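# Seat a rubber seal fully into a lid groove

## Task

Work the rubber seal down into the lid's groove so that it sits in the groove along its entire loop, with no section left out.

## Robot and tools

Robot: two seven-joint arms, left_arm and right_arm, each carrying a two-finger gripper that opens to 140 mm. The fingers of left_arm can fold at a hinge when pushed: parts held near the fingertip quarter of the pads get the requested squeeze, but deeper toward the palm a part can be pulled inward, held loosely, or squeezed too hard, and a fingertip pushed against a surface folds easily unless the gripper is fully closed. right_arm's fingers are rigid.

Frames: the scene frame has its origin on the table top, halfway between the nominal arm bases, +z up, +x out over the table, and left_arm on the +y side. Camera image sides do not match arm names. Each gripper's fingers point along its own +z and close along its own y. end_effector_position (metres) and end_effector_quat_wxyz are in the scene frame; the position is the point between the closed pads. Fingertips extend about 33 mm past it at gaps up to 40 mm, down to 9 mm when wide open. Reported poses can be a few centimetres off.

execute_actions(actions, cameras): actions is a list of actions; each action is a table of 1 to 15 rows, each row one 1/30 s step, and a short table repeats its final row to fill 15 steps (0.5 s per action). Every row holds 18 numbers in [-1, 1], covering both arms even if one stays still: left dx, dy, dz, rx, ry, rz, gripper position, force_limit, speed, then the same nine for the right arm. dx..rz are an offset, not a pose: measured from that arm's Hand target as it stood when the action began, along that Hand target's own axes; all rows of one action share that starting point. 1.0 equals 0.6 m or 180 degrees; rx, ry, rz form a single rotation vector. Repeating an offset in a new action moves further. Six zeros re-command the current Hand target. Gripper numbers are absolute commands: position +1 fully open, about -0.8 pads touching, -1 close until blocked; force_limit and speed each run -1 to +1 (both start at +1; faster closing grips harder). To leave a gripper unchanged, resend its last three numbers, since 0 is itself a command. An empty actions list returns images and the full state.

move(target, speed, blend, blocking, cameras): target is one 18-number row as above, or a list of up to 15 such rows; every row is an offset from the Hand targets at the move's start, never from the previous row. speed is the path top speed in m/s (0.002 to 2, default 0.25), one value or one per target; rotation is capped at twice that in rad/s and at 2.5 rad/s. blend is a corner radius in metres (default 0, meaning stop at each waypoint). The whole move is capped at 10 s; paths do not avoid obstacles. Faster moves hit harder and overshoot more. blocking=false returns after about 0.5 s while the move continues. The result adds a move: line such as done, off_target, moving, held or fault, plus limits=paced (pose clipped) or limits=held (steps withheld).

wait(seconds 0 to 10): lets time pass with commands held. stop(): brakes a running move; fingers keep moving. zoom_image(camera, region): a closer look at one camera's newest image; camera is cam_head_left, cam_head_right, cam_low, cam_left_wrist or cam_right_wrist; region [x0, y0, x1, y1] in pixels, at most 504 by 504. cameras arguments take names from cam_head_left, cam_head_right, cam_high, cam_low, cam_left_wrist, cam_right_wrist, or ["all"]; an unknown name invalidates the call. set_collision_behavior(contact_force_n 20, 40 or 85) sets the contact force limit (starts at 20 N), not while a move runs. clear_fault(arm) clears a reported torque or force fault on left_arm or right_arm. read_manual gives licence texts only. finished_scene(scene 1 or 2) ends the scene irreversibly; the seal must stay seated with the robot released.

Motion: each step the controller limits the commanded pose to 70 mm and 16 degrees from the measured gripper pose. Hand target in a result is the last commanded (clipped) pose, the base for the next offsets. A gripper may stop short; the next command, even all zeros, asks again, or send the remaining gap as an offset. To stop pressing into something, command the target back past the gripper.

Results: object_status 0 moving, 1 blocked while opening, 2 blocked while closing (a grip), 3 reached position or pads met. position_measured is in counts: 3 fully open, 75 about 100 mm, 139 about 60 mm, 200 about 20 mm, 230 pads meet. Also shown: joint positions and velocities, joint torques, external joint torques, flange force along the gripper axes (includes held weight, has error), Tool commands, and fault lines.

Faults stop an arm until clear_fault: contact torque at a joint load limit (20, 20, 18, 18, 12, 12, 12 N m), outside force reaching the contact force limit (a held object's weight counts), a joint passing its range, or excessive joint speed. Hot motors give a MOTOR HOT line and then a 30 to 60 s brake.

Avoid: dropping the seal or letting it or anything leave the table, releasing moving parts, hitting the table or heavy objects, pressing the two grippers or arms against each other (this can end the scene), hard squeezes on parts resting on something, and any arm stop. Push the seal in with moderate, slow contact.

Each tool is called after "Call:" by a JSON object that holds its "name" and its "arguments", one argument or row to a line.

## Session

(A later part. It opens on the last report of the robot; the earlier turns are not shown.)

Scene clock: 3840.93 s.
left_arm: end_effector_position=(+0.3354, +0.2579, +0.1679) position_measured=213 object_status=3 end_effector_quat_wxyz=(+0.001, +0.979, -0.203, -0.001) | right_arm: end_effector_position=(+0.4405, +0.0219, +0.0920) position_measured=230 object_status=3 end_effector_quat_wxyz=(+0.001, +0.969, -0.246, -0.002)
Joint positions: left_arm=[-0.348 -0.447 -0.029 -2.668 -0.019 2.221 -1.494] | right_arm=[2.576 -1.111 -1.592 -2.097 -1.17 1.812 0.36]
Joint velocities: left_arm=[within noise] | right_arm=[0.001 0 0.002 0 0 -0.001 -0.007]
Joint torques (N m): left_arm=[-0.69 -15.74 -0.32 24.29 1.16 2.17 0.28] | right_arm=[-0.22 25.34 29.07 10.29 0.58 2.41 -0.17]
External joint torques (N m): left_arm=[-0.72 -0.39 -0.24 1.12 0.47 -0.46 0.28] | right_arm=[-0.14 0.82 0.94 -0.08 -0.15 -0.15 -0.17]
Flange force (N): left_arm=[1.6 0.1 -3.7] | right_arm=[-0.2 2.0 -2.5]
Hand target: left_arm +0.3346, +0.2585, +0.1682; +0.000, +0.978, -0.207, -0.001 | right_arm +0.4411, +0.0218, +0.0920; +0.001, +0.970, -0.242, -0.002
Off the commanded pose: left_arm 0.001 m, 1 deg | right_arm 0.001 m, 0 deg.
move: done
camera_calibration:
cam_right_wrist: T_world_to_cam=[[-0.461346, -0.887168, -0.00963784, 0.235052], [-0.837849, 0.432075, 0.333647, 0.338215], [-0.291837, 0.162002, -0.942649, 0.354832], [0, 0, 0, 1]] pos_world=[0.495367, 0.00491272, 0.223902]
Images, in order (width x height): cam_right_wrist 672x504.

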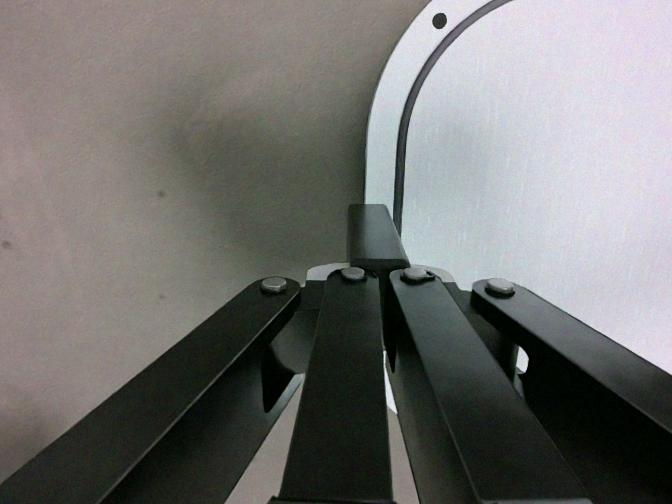

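Call:
{"name": "move", "arguments": {
  "target": [
    [0,0,0,0,0,0,-0.66,-1,-1,0.1297,0.0528,0.0567,0,0,0.2333,-1,-1,-1],
    [0,0,0,0,0,0,-0.66,-1,-1,0.1297,0.0528,0.0733,0,0,0.2333,-1,-1,-1],
    [0,0,0,0,0,0,-0.66,-1,-1,0.1297,0.0528,0.05,0,0,0.2333,-1,-1,-1],
    [0,0,0,0,0,0,-0.66,-1,-1,0.1125,0.0403,0.0567,0,0,0.1667,-1,-1,-1],
    [0,0,0,0,0,0,-0.66,-1,-1,0.1125,0.0403,0.0733,0,0,0.1667,-1,-1,-1],
    [0,0,0,0,0,0,-0.66,-1,-1,0.1125,0.0403,0.05,0,0,0.1667,-1,-1,-1],
    [0,0,0,0,0,0,-0.66,-1,-1,0.0931,0.0317,0.0567,0,0,0.1,-1,-1,-1],
    [0,0,0,0,0,0,-0.66,-1,-1,0.0931,0.0317,0.0733,0,0,0.1,-1,-1,-1],
    [0,0,0,0,0,0,-0.66,-1,-1,0.0931,0.0317,0.05,0,0,0.1,-1,-1,-1],
    [0,0,0,0,0,0,-0.66,-1,-1,0.0723,0.0272,0.0567,0,0,0.0333,-1,-1,-1],
    [0,0,0,0,0,0,-0.66,-1,-1,0.0723,0.0272,0.0733,0,0,0.0333,-1,-1,-1],
    [0,0,0,0,0,0,-0.66,-1,-1,0.0723,0.0272,0.04,0,0,0.0333,-1,-1,-1]
  ],
  "speed": [0.12,0.03,0.08,0.12,0.03,0.08,0.12,0.03,0.08,0.12,0.03,0.08]
}}

Call:
{"name": "move", "arguments": {
  "target": [
    [0,0,0,0,0,0,-0.66,-1,-1,-0.1967,0.0081,-0.04,0,0,-0.0333,-1,-1,-1]
  ],
  "speed": 0.15,
  "cameras": ["cam_right_wrist"]
}}

Call:
{"name": "zoom_image", "arguments": {
  "camera": "cam_right_wrist",
  "region": [280, 0, 480, 205]
}}

Scene clock: 3881.17 s.
left_arm: end_effector_position=(+0.3354, +0.2579, +0.1679) position_measured=213 object_status=3 end_effector_quat_wxyz=(+0.001, +0.979, -0.203, -0.001) | right_arm: end_effector_position=(+0.4814, -0.0201, +0.0617) position_measured=230 object_status=3 end_effector_quat_wxyz=(+0.000, +0.920, -0.392, +0.000)
Joint positions: left_arm=[-0.348 -0.447 -0.029 -2.668 -0.019 2.221 -1.494] | right_arm=[2.511 -1.089 -1.68 -2.091 -1.188 1.89 0.563]
Joint velocities: left_arm=[within noise] | right_arm=[-0.001 0.001 -0.001 -0.001 0.001 -0.005 -0.002]
Joint torques (N m): left_arm=[-0.7 -15.74 -0.34 24.32 1.16 2.19 0.27] | right_arm=[-0.93 26.52 28.99 9.98 0.89 2.4 -0.11]
External joint torques (N m): left_arm=[-0.68 -0.51 -0.21 1.22 0.47 -0.43 0.27] | right_arm=[-0.93 0.89 1.26 -0.27 0.17 -0.14 -0.11]
Flange force (N): left_arm=[1.4 0.1 -4.0] | right_arm=[0.9 5.6 -4.4]
Hand target: left_arm +0.3346, +0.2585, +0.1682; +0.000, +0.978, -0.207, -0.001 | right_arm +0.4813, -0.0213, +0.0619; +0.001, +0.920, -0.391, -0.001 (not the last commanded pose)
Off the commanded pose: left_arm 0.001 m, 1 deg | right_arm 0.014 m, 12 deg.
move: off_target (right_arm; path cut at 10 s); path passed 9 of 12 targets

Scene clock: 3882.90 s.
left_arm: end_effector_position=(+0.3354, +0.2579, +0.1679) position_measured=213 object_status=3 end_effector_quat_wxyz=(+0.001, +0.979, -0.203, -0.001) | right_arm: end_effector_position=(+0.3965, +0.0612, +0.0865) position_measured=230 object_status=3 end_effector_quat_wxyz=(+0.000, +0.941, -0.339, -0.001)
Joint positions: left_arm=[-0.348 -0.447 -0.029 -2.668 -0.019 2.221 -1.494] | right_arm=[2.673 -1.048 -1.622 -2.125 -1.135 1.877 0.652]
Joint velocities: left_arm=[within noise] | right_arm=[-0.001 -0.001 -0.001 0 0 0 0.004]
Joint torques (N m): left_arm=[-0.71 -15.69 -0.38 24.29 1.15 2.18 0.29] | right_arm=[-0.61 24.97 27.4 10.81 0.89 2.5 0.28]
External joint torques (N m): left_arm=[-0.68 -0.4 -0.23 1.12 0.47 -0.45 0.29] | right_arm=[-0.7 1.29 0.31 -0.5 0.17 -0.04 0.28]
Flange force (N): left_arm=[1.5 0.1 -3.7] | right_arm=[0.2 5.0 -2.0]
Hand target: left_arm +0.3346, +0.2585, +0.1682; +0.000, +0.978, -0.207, -0.001 | right_arm +0.3960, +0.0603, +0.0861; +0.001, +0.940, -0.342, -0.001
Off the commanded pose: left_arm 0.001 m, 1 deg | right_arm 0.001 m, 0 deg.
move: done
camera_calibration:
cam_right_wrist: T_world_to_cam=[[-0.624912, -0.780605, -0.0119117, 0.308131], [-0.739111, 0.586643, 0.331007, 0.237808], [-0.251398, 0.215654, -0.943553, 0.311226], [0, 0, 0, 1]] pos_world=[0.446563, 0.0339025, 0.218613]
Images, in order (width x height): cam_right_wrist 672x504.

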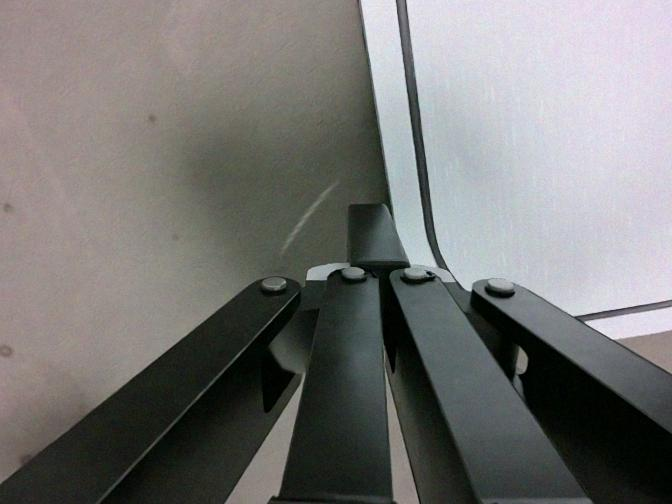

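Scaled by 2.459 from the camera's 672x504 image, which has a finer 960x720 frame.

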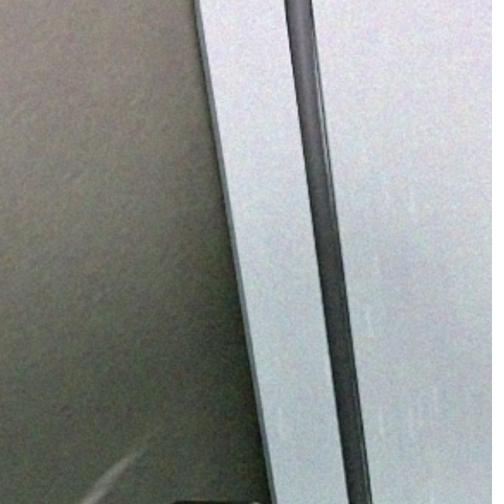

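Call:
{"name": "move", "arguments": {
  "target": [
    [0,0,0,0,0,0,-0.66,-1,-1,0.1648,0.014,0.0402,0,0,-0.0667,-1,-1,-1],
    [0,0,0,0,0,0,-0.66,-1,-1,0.1648,0.014,0.0635,0,0,-0.0667,-1,-1,-1],
    [0,0,0,0,0,0,-0.66,-1,-1,0.1648,0.014,0.0402,0,0,-0.0667,-1,-1,-1],
    [0,0,0,0,0,0,-0.66,-1,-1,0.1387,0.0195,0.0402,0,0,-0.0667,-1,-1,-1],
    [0,0,0,0,0,0,-0.66,-1,-1,0.1387,0.0195,0.0635,0,0,-0.0667,-1,-1,-1],
    [0,0,0,0,0,0,-0.66,-1,-1,0.1387,0.0195,0.0402,0,0,-0.0667,-1,-1,-1],
    [0,0,0,0,0,0,-0.66,-1,-1,0.1127,0.0252,0.0402,0,0,-0.0667,-1,-1,-1],
    [0,0,0,0,0,0,-0.66,-1,-1,0.1127,0.0252,0.0635,0,0,-0.0667,-1,-1,-1],
    [0,0,0,0,0,0,-0.66,-1,-1,0.1127,0.0252,0.0402,0,0,-0.0667,-1,-1,-1],
    [0,0,0,0,0,0,-0.66,-1,-1,0.0865,0.0307,0.0402,0,0,-0.0667,-1,-1,-1],
    [0,0,0,0,0,0,-0.66,-1,-1,0.0865,0.0307,0.0635,0,0,-0.0667,-1,-1,-1],
    [0,0,0,0,0,0,-0.66,-1,-1,0.0865,0.0307,0.0402,0,0,-0.0667,-1,-1,-1]
  ],
  "speed": [0.15,0.03,0.08,0.12,0.03,0.08,0.12,0.03,0.08,0.12,0.03,0.08],
  "blend": [0.003,0,0.004,0.003,0,0.004,0.003,0,0.004,0.003,0,0]
}}

Scene clock: 3920.23 s.
left_arm: end_effector_position=(+0.3354, +0.2579, +0.1679) position_measured=213 object_status=3 end_effector_quat_wxyz=(+0.001, +0.979, -0.203, -0.001) | right_arm: end_effector_position=(+0.4236, +0.0143, +0.0617) position_measured=230 object_status=3 end_effector_quat_wxyz=(+0.000, +0.971, -0.241, -0.001)
Joint positions: left_arm=[-0.348 -0.447 -0.029 -2.668 -0.019 2.221 -1.494] | right_arm=[2.553 -1.121 -1.633 -2.175 -1.221 1.87 0.391]
Joint velocities: left_arm=[within noise] | right_arm=[-0.001 0 0.001 0 0.004 -0.005 0]
Joint torques (N m): left_arm=[-0.71 -15.69 -0.3 24.3 1.14 2.17 0.28] | right_arm=[-0.88 24.77 28.84 9.16 0.94 2.39 0.09]
External joint torques (N m): left_arm=[-0.67 -0.33 -0.14 1.1 0.45 -0.47 0.28] | right_arm=[-0.88 1.21 1.22 -0.31 0.23 -0.16 0.09]
Flange force (N): left_arm=[1.7 0.0 -3.6] | right_arm=[-0.6 5.5 -4.6]
Hand target: left_arm +0.3346, +0.2585, +0.1682; +0.000, +0.978, -0.207, -0.001 | right_arm +0.4238, +0.0128, +0.0620; +0.001, +0.970, -0.242, -0.002
Off the commanded pose: left_arm 0.001 m, 1 deg | right_arm 0.001 m, 0 deg.
move: done

Call:
{"name": "move", "arguments": {
  "target": [
    [0,0,0,0,0,0,-0.66,-1,-1,-0.0267,0,0,0,0,0,-1,-1,-1],
    [0,0,0,0,0,0,-0.66,-1,-1,-0.0267,0,0.0233,0,0,0,-1,-1,-1],
    [0,0,0,0,0,0,-0.66,-1,-1,-0.0267,0,0,0,0,0,-1,-1,-1],
    [0,0,0,0,0,0,-0.66,-1,-1,-0.0533,0,0,0,0,0,-1,-1,-1],
    [0,0,0,0,0,0,-0.66,-1,-1,-0.0533,0,0.0233,0,0,0,-1,-1,-1],
    [0,0,0,0,0,0,-0.66,-1,-1,-0.0533,0,0,0,0,0,-1,-1,-1],
    [0,0,0,0,0,0,-0.66,-1,-1,-0.08,0,0,0,0,0,-1,-1,-1],
    [0,0,0,0,0,0,-0.66,-1,-1,-0.08,0,0.0233,0,0,0,-1,-1,-1],
    [0,0,0,0,0,0,-0.66,-1,-1,-0.08,0,-0.0117,0,0,0,-1,-1,-1]
  ],
  "speed": [0.12,0.03,0.08,0.12,0.03,0.08,0.12,0.03,0.08],
  "blend": [0.003,0,0.004,0.003,0,0.004,0.003,0,0]
}}

Call:
{"name": "move", "arguments": {
  "target": [
    [0,0,0,0,0,0,-0.66,-1,-1,-0.1098,0.0508,-0.0266,0,0,-0.2389,-1,-1,-1]
  ],
  "speed": 0.2,
  "cameras": ["cam_right_wrist"]
}}

Call:
{"name": "zoom_image", "arguments": {
  "camera": "cam_right_wrist",
  "region": [280, 0, 480, 205]
}}

Scene clock: 3953.30 s.
left_arm: end_effector_position=(+0.3354, +0.2579, +0.1679) position_measured=213 object_status=3 end_effector_quat_wxyz=(+0.001, +0.979, -0.203, -0.001) | right_arm: end_effector_position=(+0.3811, +0.0367, +0.0688) position_measured=230 object_status=3 end_effector_quat_wxyz=(+0.000, +0.970, -0.243, -0.001)
Joint positions: left_arm=[-0.348 -0.447 -0.029 -2.668 -0.019 2.221 -1.494] | right_arm=[2.592 -1.094 -1.605 -2.226 -1.199 1.88 0.487]
Joint velocities: left_arm=[within noise] | right_arm=[0 0 0.001 -0.001 0 -0.004 0]
Joint torques (N m): left_arm=[-0.7 -15.75 -0.35 24.34 1.14 2.16 0.28] | right_arm=[-0.95 22.78 28.05 9.76 0.86 2.43 -0.14]
External joint torques (N m): left_arm=[-0.76 -0.47 -0.3 1.2 0.45 -0.46 0.28] | right_arm=[-0.89 0.94 1.17 -0.25 0.14 -0.11 -0.14]
Flange force (N): left_arm=[1.5 0.3 -4.0] | right_arm=[0.5 5.3 -4.3]
Hand target: left_arm +0.3346, +0.2585, +0.1682; +0.000, +0.978, -0.207, -0.001 | right_arm +0.3815, +0.0354, +0.0691; +0.001, +0.970, -0.242, -0.002
Off the commanded pose: left_arm 0.001 m, 1 deg | right_arm 0.001 m, 0 deg.
move: done

Scene clock: 3956.47 s.
left_arm: end_effector_position=(+0.3354, +0.2579, +0.1679) position_measured=213 object_status=3 end_effector_quat_wxyz=(+0.001, +0.979, -0.203, -0.001) | right_arm: end_effector_position=(+0.3091, +0.0398, +0.0855) position_measured=230 object_status=3 end_effector_quat_wxyz=(+0.000, +0.992, +0.126, -0.003)
Joint positions: left_arm=[-0.348 -0.447 -0.029 -2.668 -0.019 2.221 -1.494] | right_arm=[2.577 -1.198 -1.483 -2.357 -1.238 1.773 -0.092]
Joint velocities: left_arm=[within noise] | right_arm=[0 0 0 -0.002 -0.001 0 -0.004]
Joint torques (N m): left_arm=[-0.72 -15.76 -0.36 24.32 1.16 2.18 0.28] | right_arm=[-0.55 19.6 27.56 8.1 0.57 2.5 -0.23]
External joint torques (N m): left_arm=[-0.74 -0.5 -0.26 1.17 0.47 -0.45 0.28] | right_arm=[-0.52 0.68 1.01 -0.63 -0.18 -0.11 -0.23]
Flange force (N): left_arm=[1.3 0.2 -3.9] | right_arm=[-2.6 3.8 -2.5]
Hand target: left_arm +0.3346, +0.2585, +0.1682; +0.000, +0.978, -0.207, -0.001 | right_arm +0.3091, +0.0395, +0.0853; +0.001, +0.991, +0.130, -0.002
Off the commanded pose: left_arm 0.001 m, 1 deg | right_arm 0.000 m, 0 deg.
move: done
camera_calibration:
cam_right_wrist: T_world_to_cam=[[0.26621, -0.963824, -0.0132077, -0.0313111], [-0.907174, -0.255148, 0.334566, 0.271308], [-0.325833, -0.0770833, -0.94228, 0.327487], [0, 0, 0, 1]] pos_world=[0.361165, 0.064289, 0.2174]
Images, in order (width x height): cam_right_wrist 672x504.

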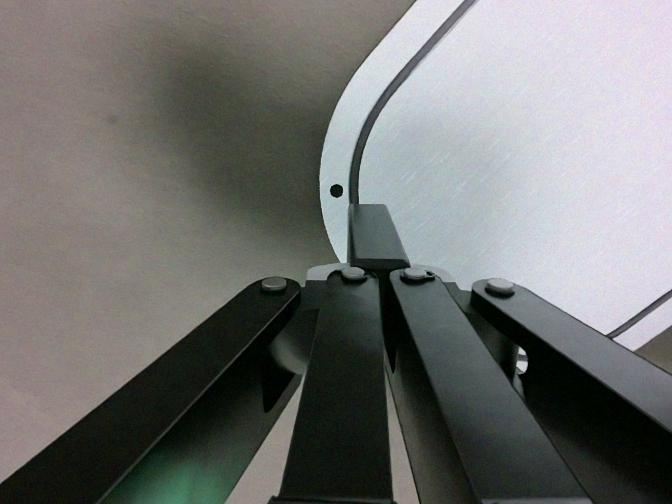

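Scaled by 2.459 from the camera's 672x504 image, which has a finer 960x720 frame.

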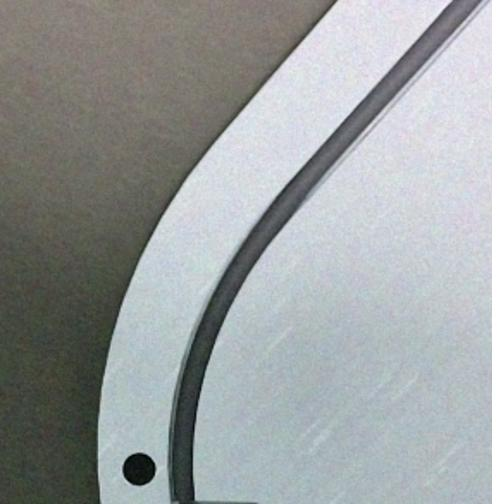

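Call:
{"name": "move", "arguments": {
  "target": [
    [0,0,0,0,0,0,-0.66,-1,-1,0.0028,-0.0062,0.0388,0,0,0,-1,-1,-1],
    [0,0,0,0,0,0,-0.66,-1,-1,0.0028,-0.0062,0.0615,0,0,0,-1,-1,-1],
    [0,0,0,0,0,0,-0.66,-1,-1,0.0028,-0.0062,0.0388,0,0,0,-1,-1,-1],
    [0,0,0,0,0,0,-0.66,-1,-1,0.0275,-0.0092,0.0388,0,0,0,-1,-1,-1],
    [0,0,0,0,0,0,-0.66,-1,-1,0.0275,-0.0092,0.0615,0,0,0,-1,-1,-1],
    [0,0,0,0,0,0,-0.66,-1,-1,0.0275,-0.0092,0.0388,0,0,0,-1,-1,-1],
    [0,0,0,0,0,0,-0.66,-1,-1,0.0522,-0.0062,0.0388,0,0,0.0778,-1,-1,-1],
    [0,0,0,0,0,0,-0.66,-1,-1,0.0522,-0.0062,0.0615,0,0,0.0778,-1,-1,-1],
    [0,0,0,0,0,0,-0.66,-1,-1,0.0522,-0.0062,0.0388,0,0,0.0778,-1,-1,-1]
  ],
  "speed": [0.12,0.03,0.08,0.12,0.03,0.08,0.12,0.03,0.08],
  "blend": [0.003,0,0.004,0.003,0,0.004,0.003,0,0]
}}

Scene clock: 3993.73 s.
left_arm: end_effector_position=(+0.3354, +0.2579, +0.1679) position_measured=213 object_status=3 end_effector_quat_wxyz=(+0.001, +0.979, -0.203, -0.001) | right_arm: end_effector_position=(+0.3378, +0.0525, +0.0617) position_measured=230 object_status=3 end_effector_quat_wxyz=(-0.001, +1.000, +0.011, -0.001)
Joint positions: left_arm=[-0.348 -0.447 -0.029 -2.668 -0.019 2.221 -1.494] | right_arm=[2.634 -1.174 -1.578 -2.28 -1.265 1.832 0.095]
Joint velocities: left_arm=[within noise] | right_arm=[-0.002 0.001 -0.001 -0.001 0.003 -0.003 0]
Joint torques (N m): left_arm=[-0.7 -15.74 -0.34 24.34 1.14 2.17 0.25] | right_arm=[-0.92 22.47 28.48 8.01 0.86 2.4 0.16]
External joint torques (N m): left_arm=[-0.7 -0.47 -0.21 1.22 0.46 -0.45 0.25] | right_arm=[-0.88 1.23 1.11 -0.51 0.15 -0.2 0.16]
Flange force (N): left_arm=[1.6 0.2 -4.0] | right_arm=[-2.6 5.0 -4.1]
Hand target: left_arm +0.3346, +0.2585, +0.1682; +0.000, +0.978, -0.207, -0.001 | right_arm +0.3383, +0.0511, +0.0619; +0.001, +1.000, +0.008, -0.002
Off the commanded pose: left_arm 0.001 m, 1 deg | right_arm 0.002 m, 0 deg.
move: done

Call:
{"name": "move", "arguments": {
  "target": [
    [0,0,0,0,0,0,-0.66,-1,-1,0.0231,0.0016,0,0,0,0.0722,-1,-1,-1],
    [0,0,0,0,0,0,-0.66,-1,-1,0.0231,0.0016,0.0227,0,0,0.0722,-1,-1,-1],
    [0,0,0,0,0,0,-0.66,-1,-1,0.0226,0.0036,0.0227,0,0,0.0722,-1,-1,-1],
    [0,0,0,0,0,0,-0.66,-1,-1,0.0226,0.0036,0,0,0,0.0722,-1,-1,-1],
    [0,0,0,0,0,0,-0.66,-1,-1,0.0465,0.0102,0,0,0,0.15,-1,-1,-1],
    [0,0,0,0,0,0,-0.66,-1,-1,0.0465,0.0102,0.0227,0,0,0.15,-1,-1,-1],
    [0,0,0,0,0,0,-0.66,-1,-1,0.0456,0.012,0.0227,0,0,0.15,-1,-1,-1],
    [0,0,0,0,0,0,-0.66,-1,-1,0.0456,0.012,0,0,0,0.15,-1,-1,-1],
    [0,0,0,0,0,0,-0.66,-1,-1,0.07,0.0232,0,0,0,0.161,-1,-1,-1],
    [0,0,0,0,0,0,-0.66,-1,-1,0.07,0.0232,0.0227,0,0,0.161,-1,-1,-1],
    [0,0,0,0,0,0,-0.66,-1,-1,0.069,0.0248,0.0227,0,0,0.161,-1,-1,-1],
    [0,0,0,0,0,0,-0.66,-1,-1,0.069,0.0248,-0.04,0,0,0.161,-1,-1,-1]
  ],
  "speed": [0.12,0.03,0.01,0.08,0.12,0.03,0.01,0.08,0.12,0.03,0.01,0.08],
  "blend": [0.003,0,0,0.004,0.003,0,0,0.004,0.003,0,0,0]
}}

Call:
{"name": "move", "arguments": {
  "target": [
    [0,0,0,0,0,0,-0.66,-1,-1,-0.05,0.25,-0.3,0,0,0,-1,-1,-1]
  ],
  "speed": 0.25,
  "cameras": ["cam_high"]
}}

Call:
{"name": "zoom_image", "arguments": {
  "camera": "cam_high",
  "region": [210, 195, 335, 310]
}}

Scene clock: 4028.60 s.
left_arm: end_effector_position=(+0.3354, +0.2579, +0.1679) position_measured=213 object_status=3 end_effector_quat_wxyz=(+0.001, +0.979, -0.203, -0.001) | right_arm: end_effector_position=(+0.3797, +0.0382, +0.0855) position_measured=230 object_status=3 end_effector_quat_wxyz=(+0.000, +0.970, -0.243, -0.001)
Joint positions: left_arm=[-0.348 -0.447 -0.029 -2.668 -0.019 2.221 -1.494] | right_arm=[2.584 -1.089 -1.567 -2.219 -1.173 1.852 0.484]
Joint velocities: left_arm=[within noise] | right_arm=[0.001 0.002 0 0.001 0.001 -0.004 -0.004]
Joint torques (N m): left_arm=[-0.7 -15.76 -0.36 24.31 1.15 2.18 0.26] | right_arm=[-0.94 22.17 28.04 10.39 0.86 2.33 -0.14]
External joint torques (N m): left_arm=[-0.7 -0.29 -0.25 1.01 0.46 -0.47 0.26] | right_arm=[-0.84 0.73 1.15 -0.14 0.15 -0.22 -0.14]
Flange force (N): left_arm=[1.6 0.2 -3.4] | right_arm=[0.6 4.7 -4.1]
Hand target: left_arm +0.3346, +0.2585, +0.1682; +0.000, +0.978, -0.207, -0.001 | right_arm +0.3800, +0.0370, +0.0858; +0.001, +0.970, -0.242, -0.002
Off the commanded pose: left_arm 0.001 m, 1 deg | right_arm 0.001 m, 0 deg.
move: done

Scene clock: 4030.50 s.
left_arm: end_effector_position=(+0.3354, +0.2579, +0.1679) position_measured=213 object_status=3 end_effector_quat_wxyz=(+0.001, +0.979, -0.203, -0.001) | right_arm: end_effector_position=(+0.2851, -0.0799, +0.2667) position_measured=230 object_status=3 end_effector_quat_wxyz=(+0.000, +0.970, -0.245, +0.000)
Joint positions: left_arm=[-0.348 -0.447 -0.029 -2.668 -0.019 2.221 -1.494] | right_arm=[2.105 -1.167 -0.904 -2.445 -0.81 1.508 0.458]
Joint velocities: left_arm=[within noise] | right_arm=[0 0.001 0 0 0 -0.004 -0.002]
Joint torques (N m): left_arm=[-0.65 -15.72 -0.34 24.3 1.14 2.17 0.26] | right_arm=[-0.6 11.28 20.62 15.62 0.93 2.43 -0.15]
External joint torques (N m): left_arm=[-0.63 -0.46 -0.21 1.18 0.45 -0.45 0.26] | right_arm=[-0.58 -0.06 1.16 -0.69 0.18 -0.12 -0.15]
Flange force (N): left_arm=[1.5 0.1 -3.9] | right_arm=[-0.8 5.6 -0.7]
Hand target: left_arm +0.3346, +0.2585, +0.1682; +0.000, +0.978, -0.207, -0.001 | right_arm +0.2837, -0.0810, +0.2663; +0.001, +0.970, -0.242, -0.002
Off the commanded pose: left_arm 0.001 m, 1 deg | right_arm 0.002 m, 0 deg.
move: done
Images, in order (width x height): cam_high 672x504.

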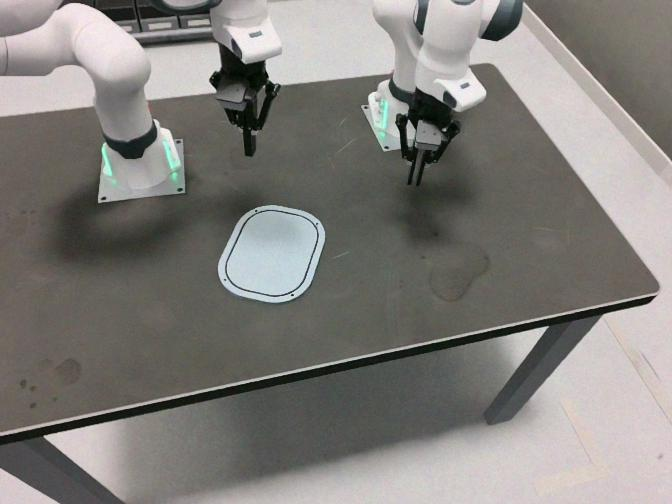

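Scaled by 4.032 from the camera's 672x504 image, which has a finer 960x720 frame.

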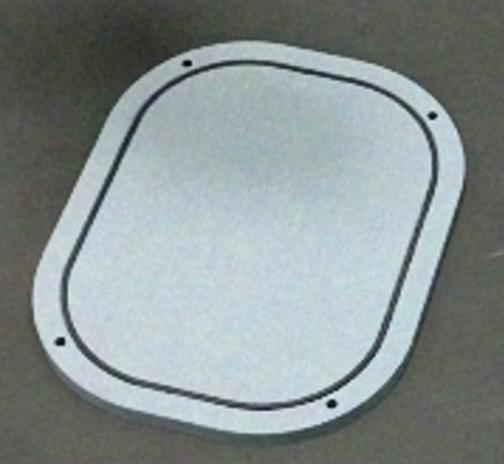

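Call:
{"name": "move", "arguments": {
  "target": [
    [0,0,0,0,0,0,-0.66,-1,-1,0.0167,0.0183,0.2938,0,0,0,-1,-1,-1]
  ],
  "speed": 0.2,
  "cameras": ["cam_right_wrist"]
}}

Call:
{"name": "zoom_image", "arguments": {
  "camera": "cam_right_wrist",
  "region": [280, 0, 480, 205]
}}

Scene clock: 4064.73 s.
left_arm: end_effector_position=(+0.3354, +0.2579, +0.1679) position_measured=213 object_status=3 end_effector_quat_wxyz=(+0.001, +0.979, -0.203, -0.001) | right_arm: end_effector_position=(+0.2863, -0.0966, +0.0903) position_measured=230 object_status=3 end_effector_quat_wxyz=(+0.002, +0.971, -0.240, -0.003)
Joint positions: left_arm=[-0.348 -0.447 -0.029 -2.668 -0.019 2.221 -1.494] | right_arm=[2.053 -1.232 -1.314 -2.714 -1.193 1.772 0.501]
Joint velocities: left_arm=[within noise] | right_arm=[0 0 0 0.002 -0.001 0.003 0.007]
Joint torques (N m): left_arm=[-0.69 -15.73 -0.37 24.31 1.15 2.17 0.29] | right_arm=[-0.25 12.93 20.81 9.11 0.37 2.7 0.26]
External joint torques (N m): left_arm=[-0.69 -0.43 -0.25 1.16 0.46 -0.45 0.29] | right_arm=[-0.21 0.78 0.27 -0.6 -0.37 0.16 0.26]
Flange force (N): left_arm=[1.5 0.1 -3.8] | right_arm=[-1.3 1.5 1.2]
Hand target: left_arm +0.3346, +0.2585, +0.1682; +0.000, +0.978, -0.207, -0.001 | right_arm +0.2867, -0.0957, +0.0900; +0.001, +0.970, -0.242, -0.002
Off the commanded pose: left_arm 0.001 m, 1 deg | right_arm 0.001 m, 0 deg.
move: done
camera_calibration:
cam_right_wrist: T_world_to_cam=[[-0.451633, -0.892182, -0.00627645, 0.0551946], [-0.842174, 0.423975, 0.33315, 0.261279], [-0.294569, 0.155748, -0.942853, 0.327624], [0, 0, 0, 1]] pos_world=[0.341478, -0.112559, 0.222203]
Images, in order (width x height): cam_right_wrist 672x504.

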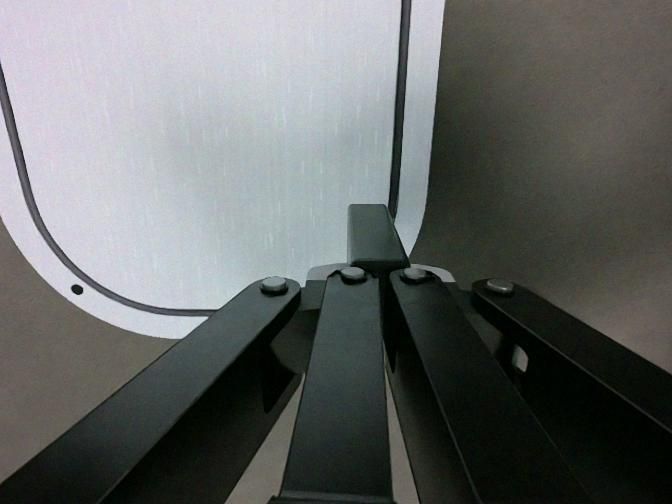

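Scaled by 2.459 from the camera's 672x504 image, which has a finer 960x720 frame.

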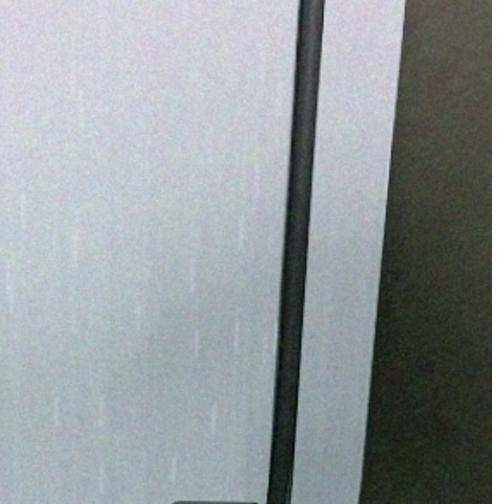

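Call:
{"name": "move", "arguments": {
  "target": [
    [0,0,0,0,0,0,-0.66,-1,-1,0.0302,0.0215,0.0467,0,0,0,-1,-1,-1],
    [0,0,0,0,0,0,-0.66,-1,-1,0.0302,0.0215,0.0692,0,0,0,-1,-1,-1],
    [0,0,0,0,0,0,-0.66,-1,-1,0.0302,0.0215,0.0467,0,0,0,-1,-1,-1],
    [0,0,0,0,0,0,-0.66,-1,-1,0.0668,0.0215,0.0467,0,0,0,-1,-1,-1],
    [0,0,0,0,0,0,-0.66,-1,-1,0.0668,0.0215,0.0692,0,0,0,-1,-1,-1],
    [0,0,0,0,0,0,-0.66,-1,-1,0.0668,0.0215,0.0467,0,0,0,-1,-1,-1],
    [0,0,0,0,0,0,-0.66,-1,-1,0.1035,0.0215,0.0467,0,0,0,-1,-1,-1],
    [0,0,0,0,0,0,-0.66,-1,-1,0.1035,0.0215,0.0693,0,0,0,-1,-1,-1],
    [0,0,0,0,0,0,-0.66,-1,-1,0.1035,0.0215,0.0467,0,0,0,-1,-1,-1],
    [0,0,0,0,0,0,-0.66,-1,-1,0.1402,0.0215,0.0467,0,0,0,-1,-1,-1],
    [0,0,0,0,0,0,-0.66,-1,-1,0.1402,0.0215,0.0695,0,0,0,-1,-1,-1],
    [0,0,0,0,0,0,-0.66,-1,-1,0.1402,0.0215,0.0467,0,0,0,-1,-1,-1]
  ],
  "speed": [0.15,0.03,0.08,0.12,0.03,0.08,0.12,0.03,0.08,0.12,0.03,0.08],
  "blend": [0.003,0,0.004,0.003,0,0.004,0.003,0,0.004,0.003,0,0]
}}

Call:
{"name": "move", "arguments": {
  "target": [
    [0,0,0,0,0,0,-0.66,-1,-1,0.0367,0,0,0,0,0,-1,-1,-1],
    [0,0,0,0,0,0,-0.66,-1,-1,0.0367,0,0.023,0,0,0,-1,-1,-1],
    [0,0,0,0,0,0,-0.66,-1,-1,0.0367,0,0,0,0,0,-1,-1,-1],
    [0,0,0,0,0,0,-0.66,-1,-1,0.0807,-0.0035,0,0,0,0,-1,-1,-1],
    [0,0,0,0,0,0,-0.66,-1,-1,0.0807,-0.0035,0.023,0,0,0,-1,-1,-1],
    [0,0,0,0,0,0,-0.66,-1,-1,0.0807,-0.0035,0,0,0,0,-1,-1,-1],
    [0,0,0,0,0,0,-0.66,-1,-1,0.1082,-0.0155,0,0,0,0,-1,-1,-1],
    [0,0,0,0,0,0,-0.66,-1,-1,0.1082,-0.0155,0.023,0,0,0,-1,-1,-1],
    [0,0,0,0,0,0,-0.66,-1,-1,0.1082,-0.0155,0,0,0,0,-1,-1,-1],
    [0,0,0,0,0,0,-0.66,-1,-1,0.1298,-0.0337,0,0,0,0,-1,-1,-1],
    [0,0,0,0,0,0,-0.66,-1,-1,0.1298,-0.0337,0.023,0,0,0,-1,-1,-1],
    [0,0,0,0,0,0,-0.66,-1,-1,0.1298,-0.0337,0,0,0,0,-1,-1,-1]
  ],
  "speed": [0.12,0.03,0.08,0.12,0.03,0.08,0.12,0.03,0.08,0.12,0.03,0.08],
  "blend": [0.003,0,0.004,0.003,0,0.004,0.003,0,0.004,0.003,0,0]
}}

Scene clock: 4111.70 s.
left_arm: end_effector_position=(+0.3354, +0.2579, +0.1679) position_measured=213 object_status=3 end_effector_quat_wxyz=(+0.001, +0.979, -0.203, -0.001) | right_arm: end_effector_position=(+0.3549, -0.1455, +0.0617) position_measured=230 object_status=3 end_effector_quat_wxyz=(+0.000, +0.970, -0.243, +0.000)
Joint positions: left_arm=[-0.348 -0.447 -0.029 -2.668 -0.019 2.221 -1.494] | right_arm=[1.94 -1.255 -1.439 -2.649 -1.304 1.788 0.318]
Joint velocities: left_arm=[within noise] | right_arm=[-0.001 0.001 0 -0.001 0.004 -0.004 -0.007]
Joint torques (N m): left_arm=[-0.67 -15.74 -0.31 24.25 1.14 2.17 0.28] | right_arm=[-0.95 14.74 23.46 7.14 0.9 2.42 -0.14]
External joint torques (N m): left_arm=[-0.62 -0.44 -0.14 1.09 0.45 -0.45 0.28] | right_arm=[-0.96 0.62 0.99 -0.25 0.17 -0.15 -0.14]
Flange force (N): left_arm=[1.3 -0.1 -3.7] | right_arm=[-0.2 5.1 -4.2]
Hand target: left_arm +0.3346, +0.2585, +0.1682; +0.000, +0.978, -0.207, -0.001 | right_arm +0.3548, -0.1467, +0.0619; +0.001, +0.970, -0.242, -0.002
Off the commanded pose: left_arm 0.001 m, 1 deg | right_arm 0.001 m, 0 deg.
move: done

Scene clock: 4116.43 s.
left_arm: end_effector_position=(+0.3354, +0.2579, +0.1679) position_measured=213 object_status=3 end_effector_quat_wxyz=(+0.001, +0.979, -0.203, -0.001) | right_arm: end_effector_position=(+0.4332, -0.1640, +0.0615) position_measured=230 object_status=3 end_effector_quat_wxyz=(+0.000, +0.970, -0.243, +0.000)
Joint positions: left_arm=[-0.348 -0.447 -0.029 -2.668 -0.019 2.221 -1.494] | right_arm=[1.995 -1.26 -1.503 -2.456 -1.319 1.768 0.173]
Joint velocities: left_arm=[within noise] | right_arm=[0.001 0 -0.001 -0.001 0.003 -0.004 -0.005]
Joint torques (N m): left_arm=[-0.7 -15.7 -0.34 24.3 1.14 2.17 0.28] | right_arm=[-0.93 18.71 26.94 6.74 0.86 2.46 -0.26]
External joint torques (N m): left_arm=[-0.68 -0.45 -0.2 1.18 0.45 -0.45 0.28] | right_arm=[-0.93 0.86 1.08 -0.2 0.12 -0.13 -0.26]
Flange force (N): left_arm=[1.5 0.1 -3.8] | right_arm=[-0.6 4.6 -4.0]
Hand target: left_arm +0.3346, +0.2585, +0.1682; +0.000, +0.978, -0.207, -0.001 | right_arm +0.4331, -0.1654, +0.0616; +0.001, +0.970, -0.242, -0.002
Off the commanded pose: left_arm 0.001 m, 1 deg | right_arm 0.001 m, 0 deg.
move: done

Call:
{"name": "move", "arguments": {
  "target": [
    [0,0,0,0,0,0,-0.66,-1,-1,0.0158,-0.0235,0,0,0,0,-1,-1,-1],
    [0,0,0,0,0,0,-0.66,-1,-1,0.0158,-0.0235,0.0223,0,0,0,-1,-1,-1],
    [0,0,0,0,0,0,-0.66,-1,-1,0.0158,-0.0235,0,0,0,0,-1,-1,-1],
    [0,0,0,0,0,0,-0.66,-1,-1,0.0247,-0.0503,0,0,0,0,-1,-1,-1],
    [0,0,0,0,0,0,-0.66,-1,-1,0.0247,-0.0503,0.0223,0,0,0,-1,-1,-1],
    [0,0,0,0,0,0,-0.66,-1,-1,0.0247,-0.0503,0,0,0,0,-1,-1,-1],
    [0,0,0,0,0,0,-0.66,-1,-1,0.0262,-0.0802,0,0,0,0,-1,-1,-1],
    [0,0,0,0,0,0,-0.66,-1,-1,0.0262,-0.0802,0.0223,0,0,0,-1,-1,-1],
    [0,0,0,0,0,0,-0.66,-1,-1,0.0262,-0.0802,-0.01,0,0,0,-1,-1,-1],
    [0,0,0,0,0,0,-0.66,-1,-1,-0.2838,0.0301,-0.01,0,0,0,-1,-1,-1]
  ],
  "speed": [0.12,0.03,0.08,0.12,0.03,0.08,0.12,0.03,0.08,0.2],
  "blend": [0.003,0,0.004,0.003,0,0.004,0.003,0,0.003,0]
}}

Scene clock: 4136.17 s.
left_arm: end_effector_position=(+0.3354, +0.2579, +0.1679) position_measured=213 object_status=3 end_effector_quat_wxyz=(+0.001, +0.979, -0.203, -0.001) | right_arm: end_effector_position=(+0.2755, -0.1016, +0.0680) position_measured=230 object_status=3 end_effector_quat_wxyz=(+0.001, +0.971, -0.239, +0.000)
Joint positions: left_arm=[-0.348 -0.447 -0.029 -2.668 -0.019 2.221 -1.494] | right_arm=[2.039 -1.235 -1.369 -2.762 -1.257 1.806 0.526]
Joint velocities: left_arm=[within noise] | right_arm=[0.001 0 0.001 -0.001 0 0.001 0.006]
Joint torques (N m): left_arm=[-0.72 -15.77 -0.34 24.28 1.15 2.17 0.27] | right_arm=[-0.69 12.54 20.95 7.41 0.77 2.71 0.29]
External joint torques (N m): left_arm=[-0.72 -0.58 -0.23 1.18 0.46 -0.45 0.27] | right_arm=[-0.74 0.5 0.94 -1.04 0.04 0.17 0.29]
Flange force (N): left_arm=[1.1 0.2 -4.1] | right_arm=[-1.4 6.2 -2.5]
Hand target: left_arm +0.3346, +0.2585, +0.1682; +0.000, +0.978, -0.207, -0.001 | right_arm +0.2743, -0.1014, +0.0681; +0.001, +0.970, -0.242, -0.002
Off the commanded pose: left_arm 0.001 m, 1 deg | right_arm 0.001 m, 0 deg.
move: done

Call:
{"name": "move", "arguments": {
  "target": [
    [0,0,0,0,0,0,-0.66,-1,-1,0,0,0.0102,0,0,0,-1,-1,-1],
    [0,0,0,0,0,0,-0.66,-1,-1,0,0,0.0325,0,0,0,-1,-1,-1],
    [0,0,0,0,0,0,-0.66,-1,-1,0,0,0.0102,0,0,0,-1,-1,-1],
    [0,0,0,0,0,0,-0.66,-1,-1,-0.0275,-0.012,0.0102,0,0,0,-1,-1,-1],
    [0,0,0,0,0,0,-0.66,-1,-1,-0.0275,-0.012,0.0325,0,0,0,-1,-1,-1],
    [0,0,0,0,0,0,-0.66,-1,-1,-0.0275,-0.012,0.0102,0,0,0,-1,-1,-1],
    [0,0,0,0,0,0,-0.66,-1,-1,-0.0492,-0.0302,0.0102,0,0,0,-1,-1,-1],
    [0,0,0,0,0,0,-0.66,-1,-1,-0.0492,-0.0302,0.0325,0,0,0,-1,-1,-1],
    [0,0,0,0,0,0,-0.66,-1,-1,-0.0492,-0.0302,0.0102,0,0,0,-1,-1,-1],
    [0,0,0,0,0,0,-0.66,-1,-1,-0.065,-0.0537,0.0102,0,0,0,-1,-1,-1],
    [0,0,0,0,0,0,-0.66,-1,-1,-0.065,-0.0537,0.0325,0,0,0,-1,-1,-1],
    [0,0,0,0,0,0,-0.66,-1,-1,-0.065,-0.0537,0.0102,0,0,0,-1,-1,-1]
  ],
  "speed": [0.12,0.03,0.08,0.12,0.03,0.08,0.12,0.03,0.08,0.12,0.03,0.08],
  "blend": [0.003,0,0.004,0.003,0,0.004,0.003,0,0.004,0.003,0,0]
}}

Scene clock: 4160.53 s.
left_arm: end_effector_position=(+0.3354, +0.2579, +0.1679) position_measured=213 object_status=3 end_effector_quat_wxyz=(+0.001, +0.979, -0.203, -0.001) | right_arm: end_effector_position=(+0.2547, -0.0535, +0.0618) position_measured=230 object_status=3 end_effector_quat_wxyz=(+0.000, +0.970, -0.242, -0.001)
Joint positions: left_arm=[-0.348 -0.447 -0.029 -2.668 -0.019 2.221 -1.494] | right_arm=[2.235 -1.188 -1.414 -2.706 -1.264 1.854 0.66]
Joint torques (N m): left_arm=[-0.69 -15.77 -0.3 24.31 1.15 2.18 0.27] | right_arm=[-0.98 13.12 21.95 8.18 0.99 2.38 -0.03]
External joint torques (N m): left_arm=[-0.69 -0.52 -0.18 1.17 0.47 -0.45 0.27] | right_arm=[-1.07 0.54 1.12 -0.23 0.25 -0.15 -0.03]
Flange force (N): left_arm=[1.3 0.1 -4.0] | right_arm=[1.4 5.7 -5.3]
Hand target: left_arm +0.3346, +0.2585, +0.1682; +0.000, +0.978, -0.207, -0.001 | right_arm +0.2550, -0.0546, +0.0619; +0.001, +0.970, -0.242, -0.002
Off the commanded pose: left_arm 0.001 m, 1 deg | right_arm 0.001 m, 0 deg.
move: done

Call:
{"name": "move", "arguments": {
  "target": [
    [0,0,0,0,0,0,-0.66,-1,-1,-0.0088,-0.0268,0,0,0,0,-1,-1,-1],
    [0,0,0,0,0,0,-0.66,-1,-1,-0.0088,-0.0268,0.0223,0,0,0,-1,-1,-1],
    [0,0,0,0,0,0,-0.66,-1,-1,-0.0088,-0.0268,0,0,0,0,-1,-1,-1],
    [0,0,0,0,0,0,-0.66,-1,-1,-0.0103,-0.0567,0,0,0,0,-1,-1,-1],
    [0,0,0,0,0,0,-0.66,-1,-1,-0.0103,-0.0567,0.0223,0,0,0,-1,-1,-1],
    [0,0,0,0,0,0,-0.66,-1,-1,-0.0103,-0.0567,0,0,0,0,-1,-1,-1],
    [0,0,0,0,0,0,-0.66,-1,-1,-0.0103,-0.0867,0,0,0,0,-1,-1,-1],
    [0,0,0,0,0,0,-0.66,-1,-1,-0.0103,-0.0867,0.0223,0,0,0,-1,-1,-1],
    [0,0,0,0,0,0,-0.66,-1,-1,-0.0103,-0.0867,0,0,0,0,-1,-1,-1],
    [0,0,0,0,0,0,-0.66,-1,-1,-0.0103,-0.1167,0,0,0,0,-1,-1,-1],
    [0,0,0,0,0,0,-0.66,-1,-1,-0.0103,-0.1167,0.0223,0,0,0,-1,-1,-1],
    [0,0,0,0,0,0,-0.66,-1,-1,-0.0103,-0.1167,0,0,0,0,-1,-1,-1]
  ],
  "speed": [0.12,0.03,0.08,0.12,0.03,0.08,0.12,0.03,0.08,0.12,0.03,0.08],
  "blend": [0.003,0,0.004,0.003,0,0.004,0.003,0,0.004,0.003,0,0]
}}

Scene clock: 4181.07 s.
left_arm: end_effector_position=(+0.3354, +0.2579, +0.1679) position_measured=213 object_status=3 end_effector_quat_wxyz=(+0.001, +0.979, -0.203, -0.001) | right_arm: end_effector_position=(+0.2818, +0.0114, +0.0616) position_measured=230 object_status=3 end_effector_quat_wxyz=(-0.001, +0.970, -0.243, -0.001)
Joint positions: left_arm=[-0.348 -0.447 -0.029 -2.668 -0.019 2.221 -1.494] | right_arm=[2.486 -1.156 -1.504 -2.497 -1.26 1.862 0.686]
Joint velocities: left_arm=[within noise] | right_arm=[0 -0.001 0 0 0.001 -0.004 -0.001]
Joint torques (N m): left_arm=[-0.66 -15.74 -0.31 24.31 1.16 2.17 0.27] | right_arm=[-0.93 17.01 25.32 8.31 1 2.44 -0.21]
External joint torques (N m): left_arm=[-0.66 -0.56 -0.19 1.21 0.47 -0.45 0.27] | right_arm=[-0.93 0.81 1.09 -0.26 0.28 -0.1 -0.21]
Flange force (N): left_arm=[1.2 0.0 -4.1] | right_arm=[1.6 4.9 -4.8]
Hand target: left_arm +0.3346, +0.2585, +0.1682; +0.000, +0.978, -0.207, -0.001 | right_arm +0.2824, +0.0101, +0.0617; +0.001, +0.970, -0.242, -0.002
Off the commanded pose: left_arm 0.001 m, 1 deg | right_arm 0.001 m, 0 deg.
move: done

Call:
{"name": "move", "arguments": {
  "target": [
    [0,0,0,0,0,0,-0.66,-1,-1,0.001,-0.0263,0,0,0,0,-1,-1,-1],
    [0,0,0,0,0,0,-0.66,-1,-1,0.001,-0.0263,0.022,0,0,0,-1,-1,-1],
    [0,0,0,0,0,0,-0.66,-1,-1,0.001,-0.0263,0,0,0,0,-1,-1,-1],
    [0,0,0,0,0,0,-0.66,-1,-1,0.0073,-0.0503,0,0,0,0,-1,-1,-1],
    [0,0,0,0,0,0,-0.66,-1,-1,0.0073,-0.0503,0.022,0,0,0,-1,-1,-1],
    [0,0,0,0,0,0,-0.66,-1,-1,0.0073,-0.0503,-0.05,0,0,0,-1,-1,-1],
    [0,0,0,0,0,0,-0.66,-1,-1,0.0732,0.133,-0.341,0,0,0,-1,-1,-1]
  ],
  "speed": [0.12,0.03,0.08,0.12,0.03,0.08,0.2],
  "blend": [0.003,0,0.004,0.003,0,0.01,0],
  "cameras": ["cam_high"]
}}

Call:
{"name": "zoom_image", "arguments": {
  "camera": "cam_high",
  "region": [210, 195, 335, 310]
}}

Scene clock: 4198.17 s.
left_arm: end_effector_position=(+0.3354, +0.2579, +0.1679) position_measured=213 object_status=3 end_effector_quat_wxyz=(+0.001, +0.979, -0.203, -0.001) | right_arm: end_effector_position=(+0.2853, -0.0801, +0.2661) position_measured=230 object_status=3 end_effector_quat_wxyz=(+0.001, +0.969, -0.245, +0.000)
Joint positions: left_arm=[-0.348 -0.447 -0.029 -2.668 -0.019 2.221 -1.494] | right_arm=[2.164 -1.233 -0.917 -2.437 -0.854 1.45 0.502]
Joint velocities: left_arm=[within noise] | right_arm=[0.001 0.001 -0.001 0 -0.001 -0.003 -0.007]
Joint torques (N m): left_arm=[-0.63 -15.75 -0.36 24.28 1.15 2.18 0.28] | right_arm=[-0.58 13.12 21.41 15.08 0.86 2.32 -0.33]
External joint torques (N m): left_arm=[-0.63 -0.34 -0.24 1.03 0.46 -0.47 0.28] | right_arm=[-0.6 -0.01 1.15 -0.03 0.11 -0.22 -0.33]
Flange force (N): left_arm=[1.5 0.1 -3.5] | right_arm=[0.5 4.0 -2.2]
Hand target: left_arm +0.3346, +0.2585, +0.1682; +0.000, +0.978, -0.207, -0.001 | right_arm +0.2844, -0.0806, +0.2665; +0.001, +0.970, -0.242, -0.002
Off the commanded pose: left_arm 0.001 m, 1 deg | right_arm 0.001 m, 0 deg.
move: done
Images, in order (width x height): cam_high 672x504.

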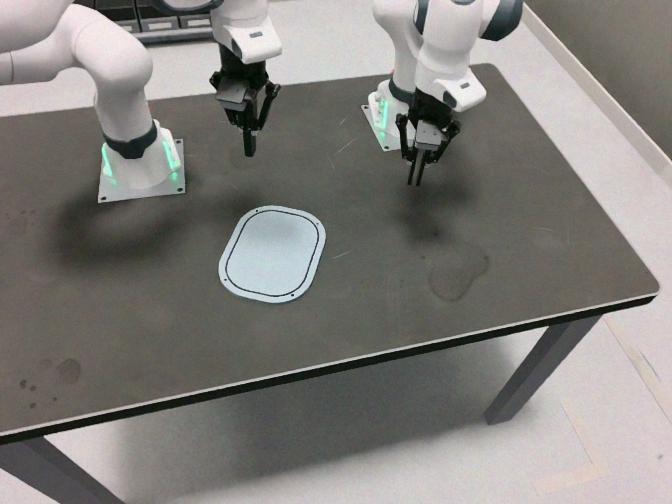

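Scaled by 4.032 from the camera's 672x504 image, which has a finer 960x720 frame.

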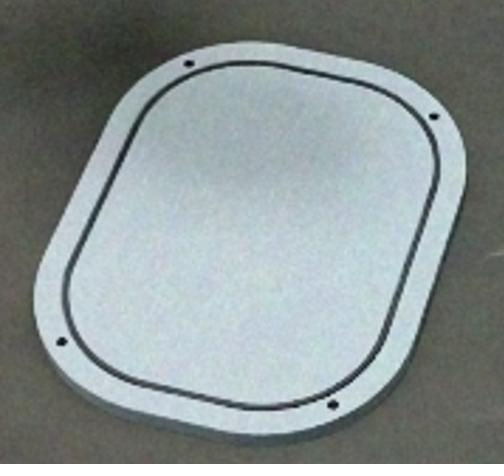

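Call:
{"name": "move", "arguments": {
  "target": [
    [0,0,0,0,0,0,-0.66,-1,-1,0.152,-0.102,0.1775,0,0,0,-1,-1,-1]
  ],
  "speed": 0.2,
  "cameras": ["cam_right_wrist"]
}}

Call:
{"name": "zoom_image", "arguments": {
  "camera": "cam_right_wrist",
  "region": [170, 0, 400, 205]
}}

Scene clock: 4213.33 s.
left_arm: end_effector_position=(+0.3354, +0.2579, +0.1679) position_measured=213 object_status=3 end_effector_quat_wxyz=(+0.001, +0.979, -0.203, -0.001) | right_arm: end_effector_position=(+0.3922, -0.0707, +0.1596) position_measured=230 object_status=3 end_effector_quat_wxyz=(+0.003, +0.970, -0.245, -0.002)
Joint positions: left_arm=[-0.348 -0.447 -0.029 -2.668 -0.019 2.221 -1.494] | right_arm=[2.244 -1.267 -1.279 -2.345 -1.149 1.578 0.371]
Joint velocities: left_arm=[within noise] | right_arm=[0 -0.001 0 0 0 0 -0.005]
Joint torques (N m): left_arm=[-0.73 -15.73 -0.36 24.28 1.15 2.16 0.26] | right_arm=[-0.19 18.29 26.52 9.88 0.38 2.79 -0.22]
External joint torques (N m): left_arm=[-0.77 -0.32 -0.29 1.03 0.46 -0.48 0.26] | right_arm=[-0.12 0.07 0.35 -0.04 -0.37 0.25 -0.22]
Flange force (N): left_arm=[1.5 0.3 -3.5] | right_arm=[0.4 0.8 0.3]
Hand target: left_arm +0.3346, +0.2585, +0.1682; +0.000, +0.978, -0.207, -0.001 | right_arm +0.3933, -0.0696, +0.1596; +0.001, +0.970, -0.242, -0.002
Off the commanded pose: left_arm 0.001 m, 1 deg | right_arm 0.002 m, 0 deg.
move: done
camera_calibration:
cam_right_wrist: T_world_to_cam=[[-0.460192, -0.887804, -0.0052887, 0.130092], [-0.838343, 0.432578, 0.331749, 0.315771], [-0.29224, 0.157102, -0.943353, 0.419436], [0, 0, 0, 1]] pos_world=[0.447168, -0.086994, 0.291608]
Images, in order (width x height): cam_right_wrist 672x504.

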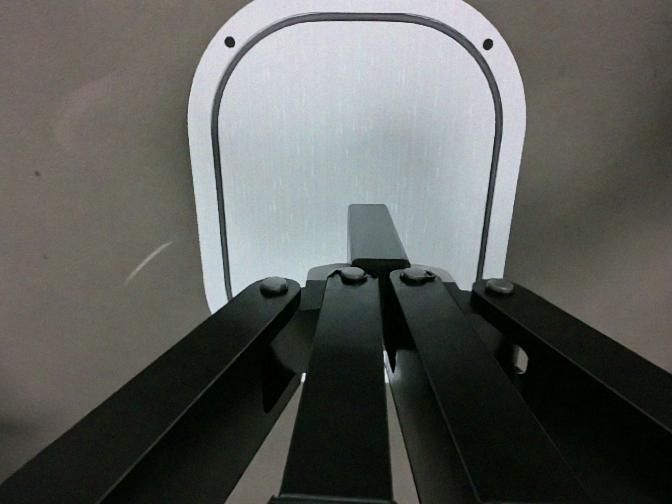

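Scaled by 2.191 from the camera's 672x504 image, which has a finer 960x720 frame.

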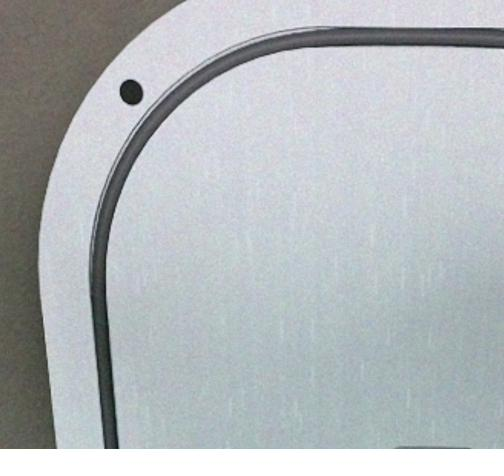

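Call:
{"name": "zoom_image", "arguments": {
  "camera": "cam_right_wrist",
  "region": [205, 5, 345, 105]
}}

Scaled by 3.600 from the camera's 672x504 image, which has a finer 960x720 frame.

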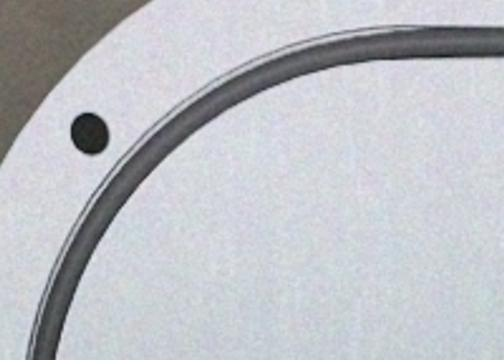

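Call:
{"name": "move", "arguments": {
  "target": [
    [0,0,0,0,0,0,-0.66,-1,-1,-0.283,-0.0005,-0.034,0,0,0,-1,-1,-1]
  ],
  "speed": 0.2,
  "cameras": ["cam_right_wrist"]
}}

Call:
{"name": "zoom_image", "arguments": {
  "camera": "cam_right_wrist",
  "region": [180, 60, 380, 230]
}}

Scene clock: 4246.93 s.
left_arm: end_effector_position=(+0.3354, +0.2579, +0.1679) position_measured=213 object_status=3 end_effector_quat_wxyz=(+0.001, +0.979, -0.203, -0.001) | right_arm: end_effector_position=(+0.2446, +0.0104, +0.1803) position_measured=230 object_status=3 end_effector_quat_wxyz=(+0.001, +0.971, -0.239, +0.000)
Joint positions: left_arm=[-0.348 -0.447 -0.029 -2.668 -0.019 2.221 -1.494] | right_arm=[2.44 -1.144 -1.168 -2.467 -0.999 1.669 0.693]
Joint velocities: left_arm=[within noise] | right_arm=[0 -0.001 0 -0.001 -0.002 0.001 0.006]
Joint torques (N m): left_arm=[-0.69 -15.72 -0.35 24.32 1.14 2.16 0.26] | right_arm=[-0.88 14.03 23.65 13.07 0.94 2.75 0.23]
External joint torques (N m): left_arm=[-0.7 -0.35 -0.25 1.15 0.46 -0.47 0.26] | right_arm=[-0.85 1.05 1.23 -0.44 0.18 0.24 0.23]
Flange force (N): left_arm=[1.8 0.2 -3.7] | right_arm=[-0.5 4.5 -2.1]
Hand target: left_arm +0.3346, +0.2585, +0.1682; +0.000, +0.978, -0.207, -0.001 | right_arm +0.2436, +0.0105, +0.1804; +0.001, +0.970, -0.242, -0.002
Off the commanded pose: left_arm 0.001 m, 1 deg | right_arm 0.001 m, 0 deg.
move: done
camera_calibration:
cam_right_wrist: T_world_to_cam=[[-0.449448, -0.89326, -0.00910653, 0.132359], [-0.844703, 0.421655, 0.329674, 0.152072], [-0.290645, 0.155863, -0.944051, 0.382761], [0, 0, 0, 1]] pos_world=[0.299192, -0.00554905, 0.312417]
Images, in order (width x height): cam_right_wrist 672x504.

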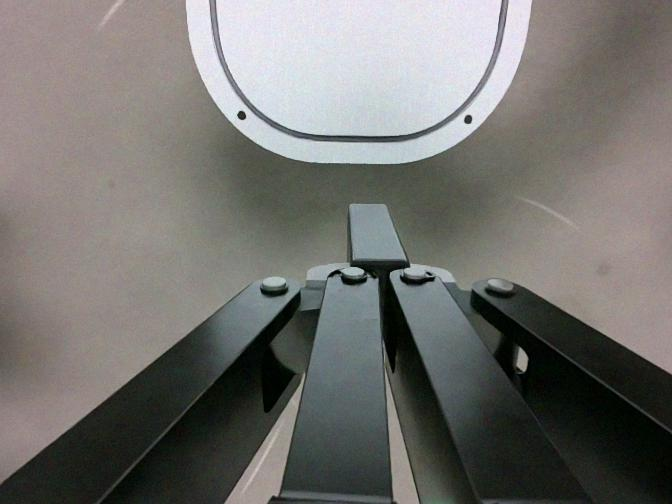

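Scaled by 2.520 from the camera's 672x504 image, which has a finer 960x720 frame.

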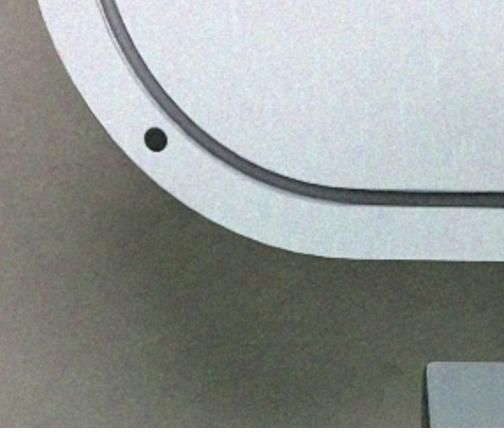

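Call:
{"name": "finished_scene", "arguments": {
  "scene": 2
}}

The scene is finished: the task was done.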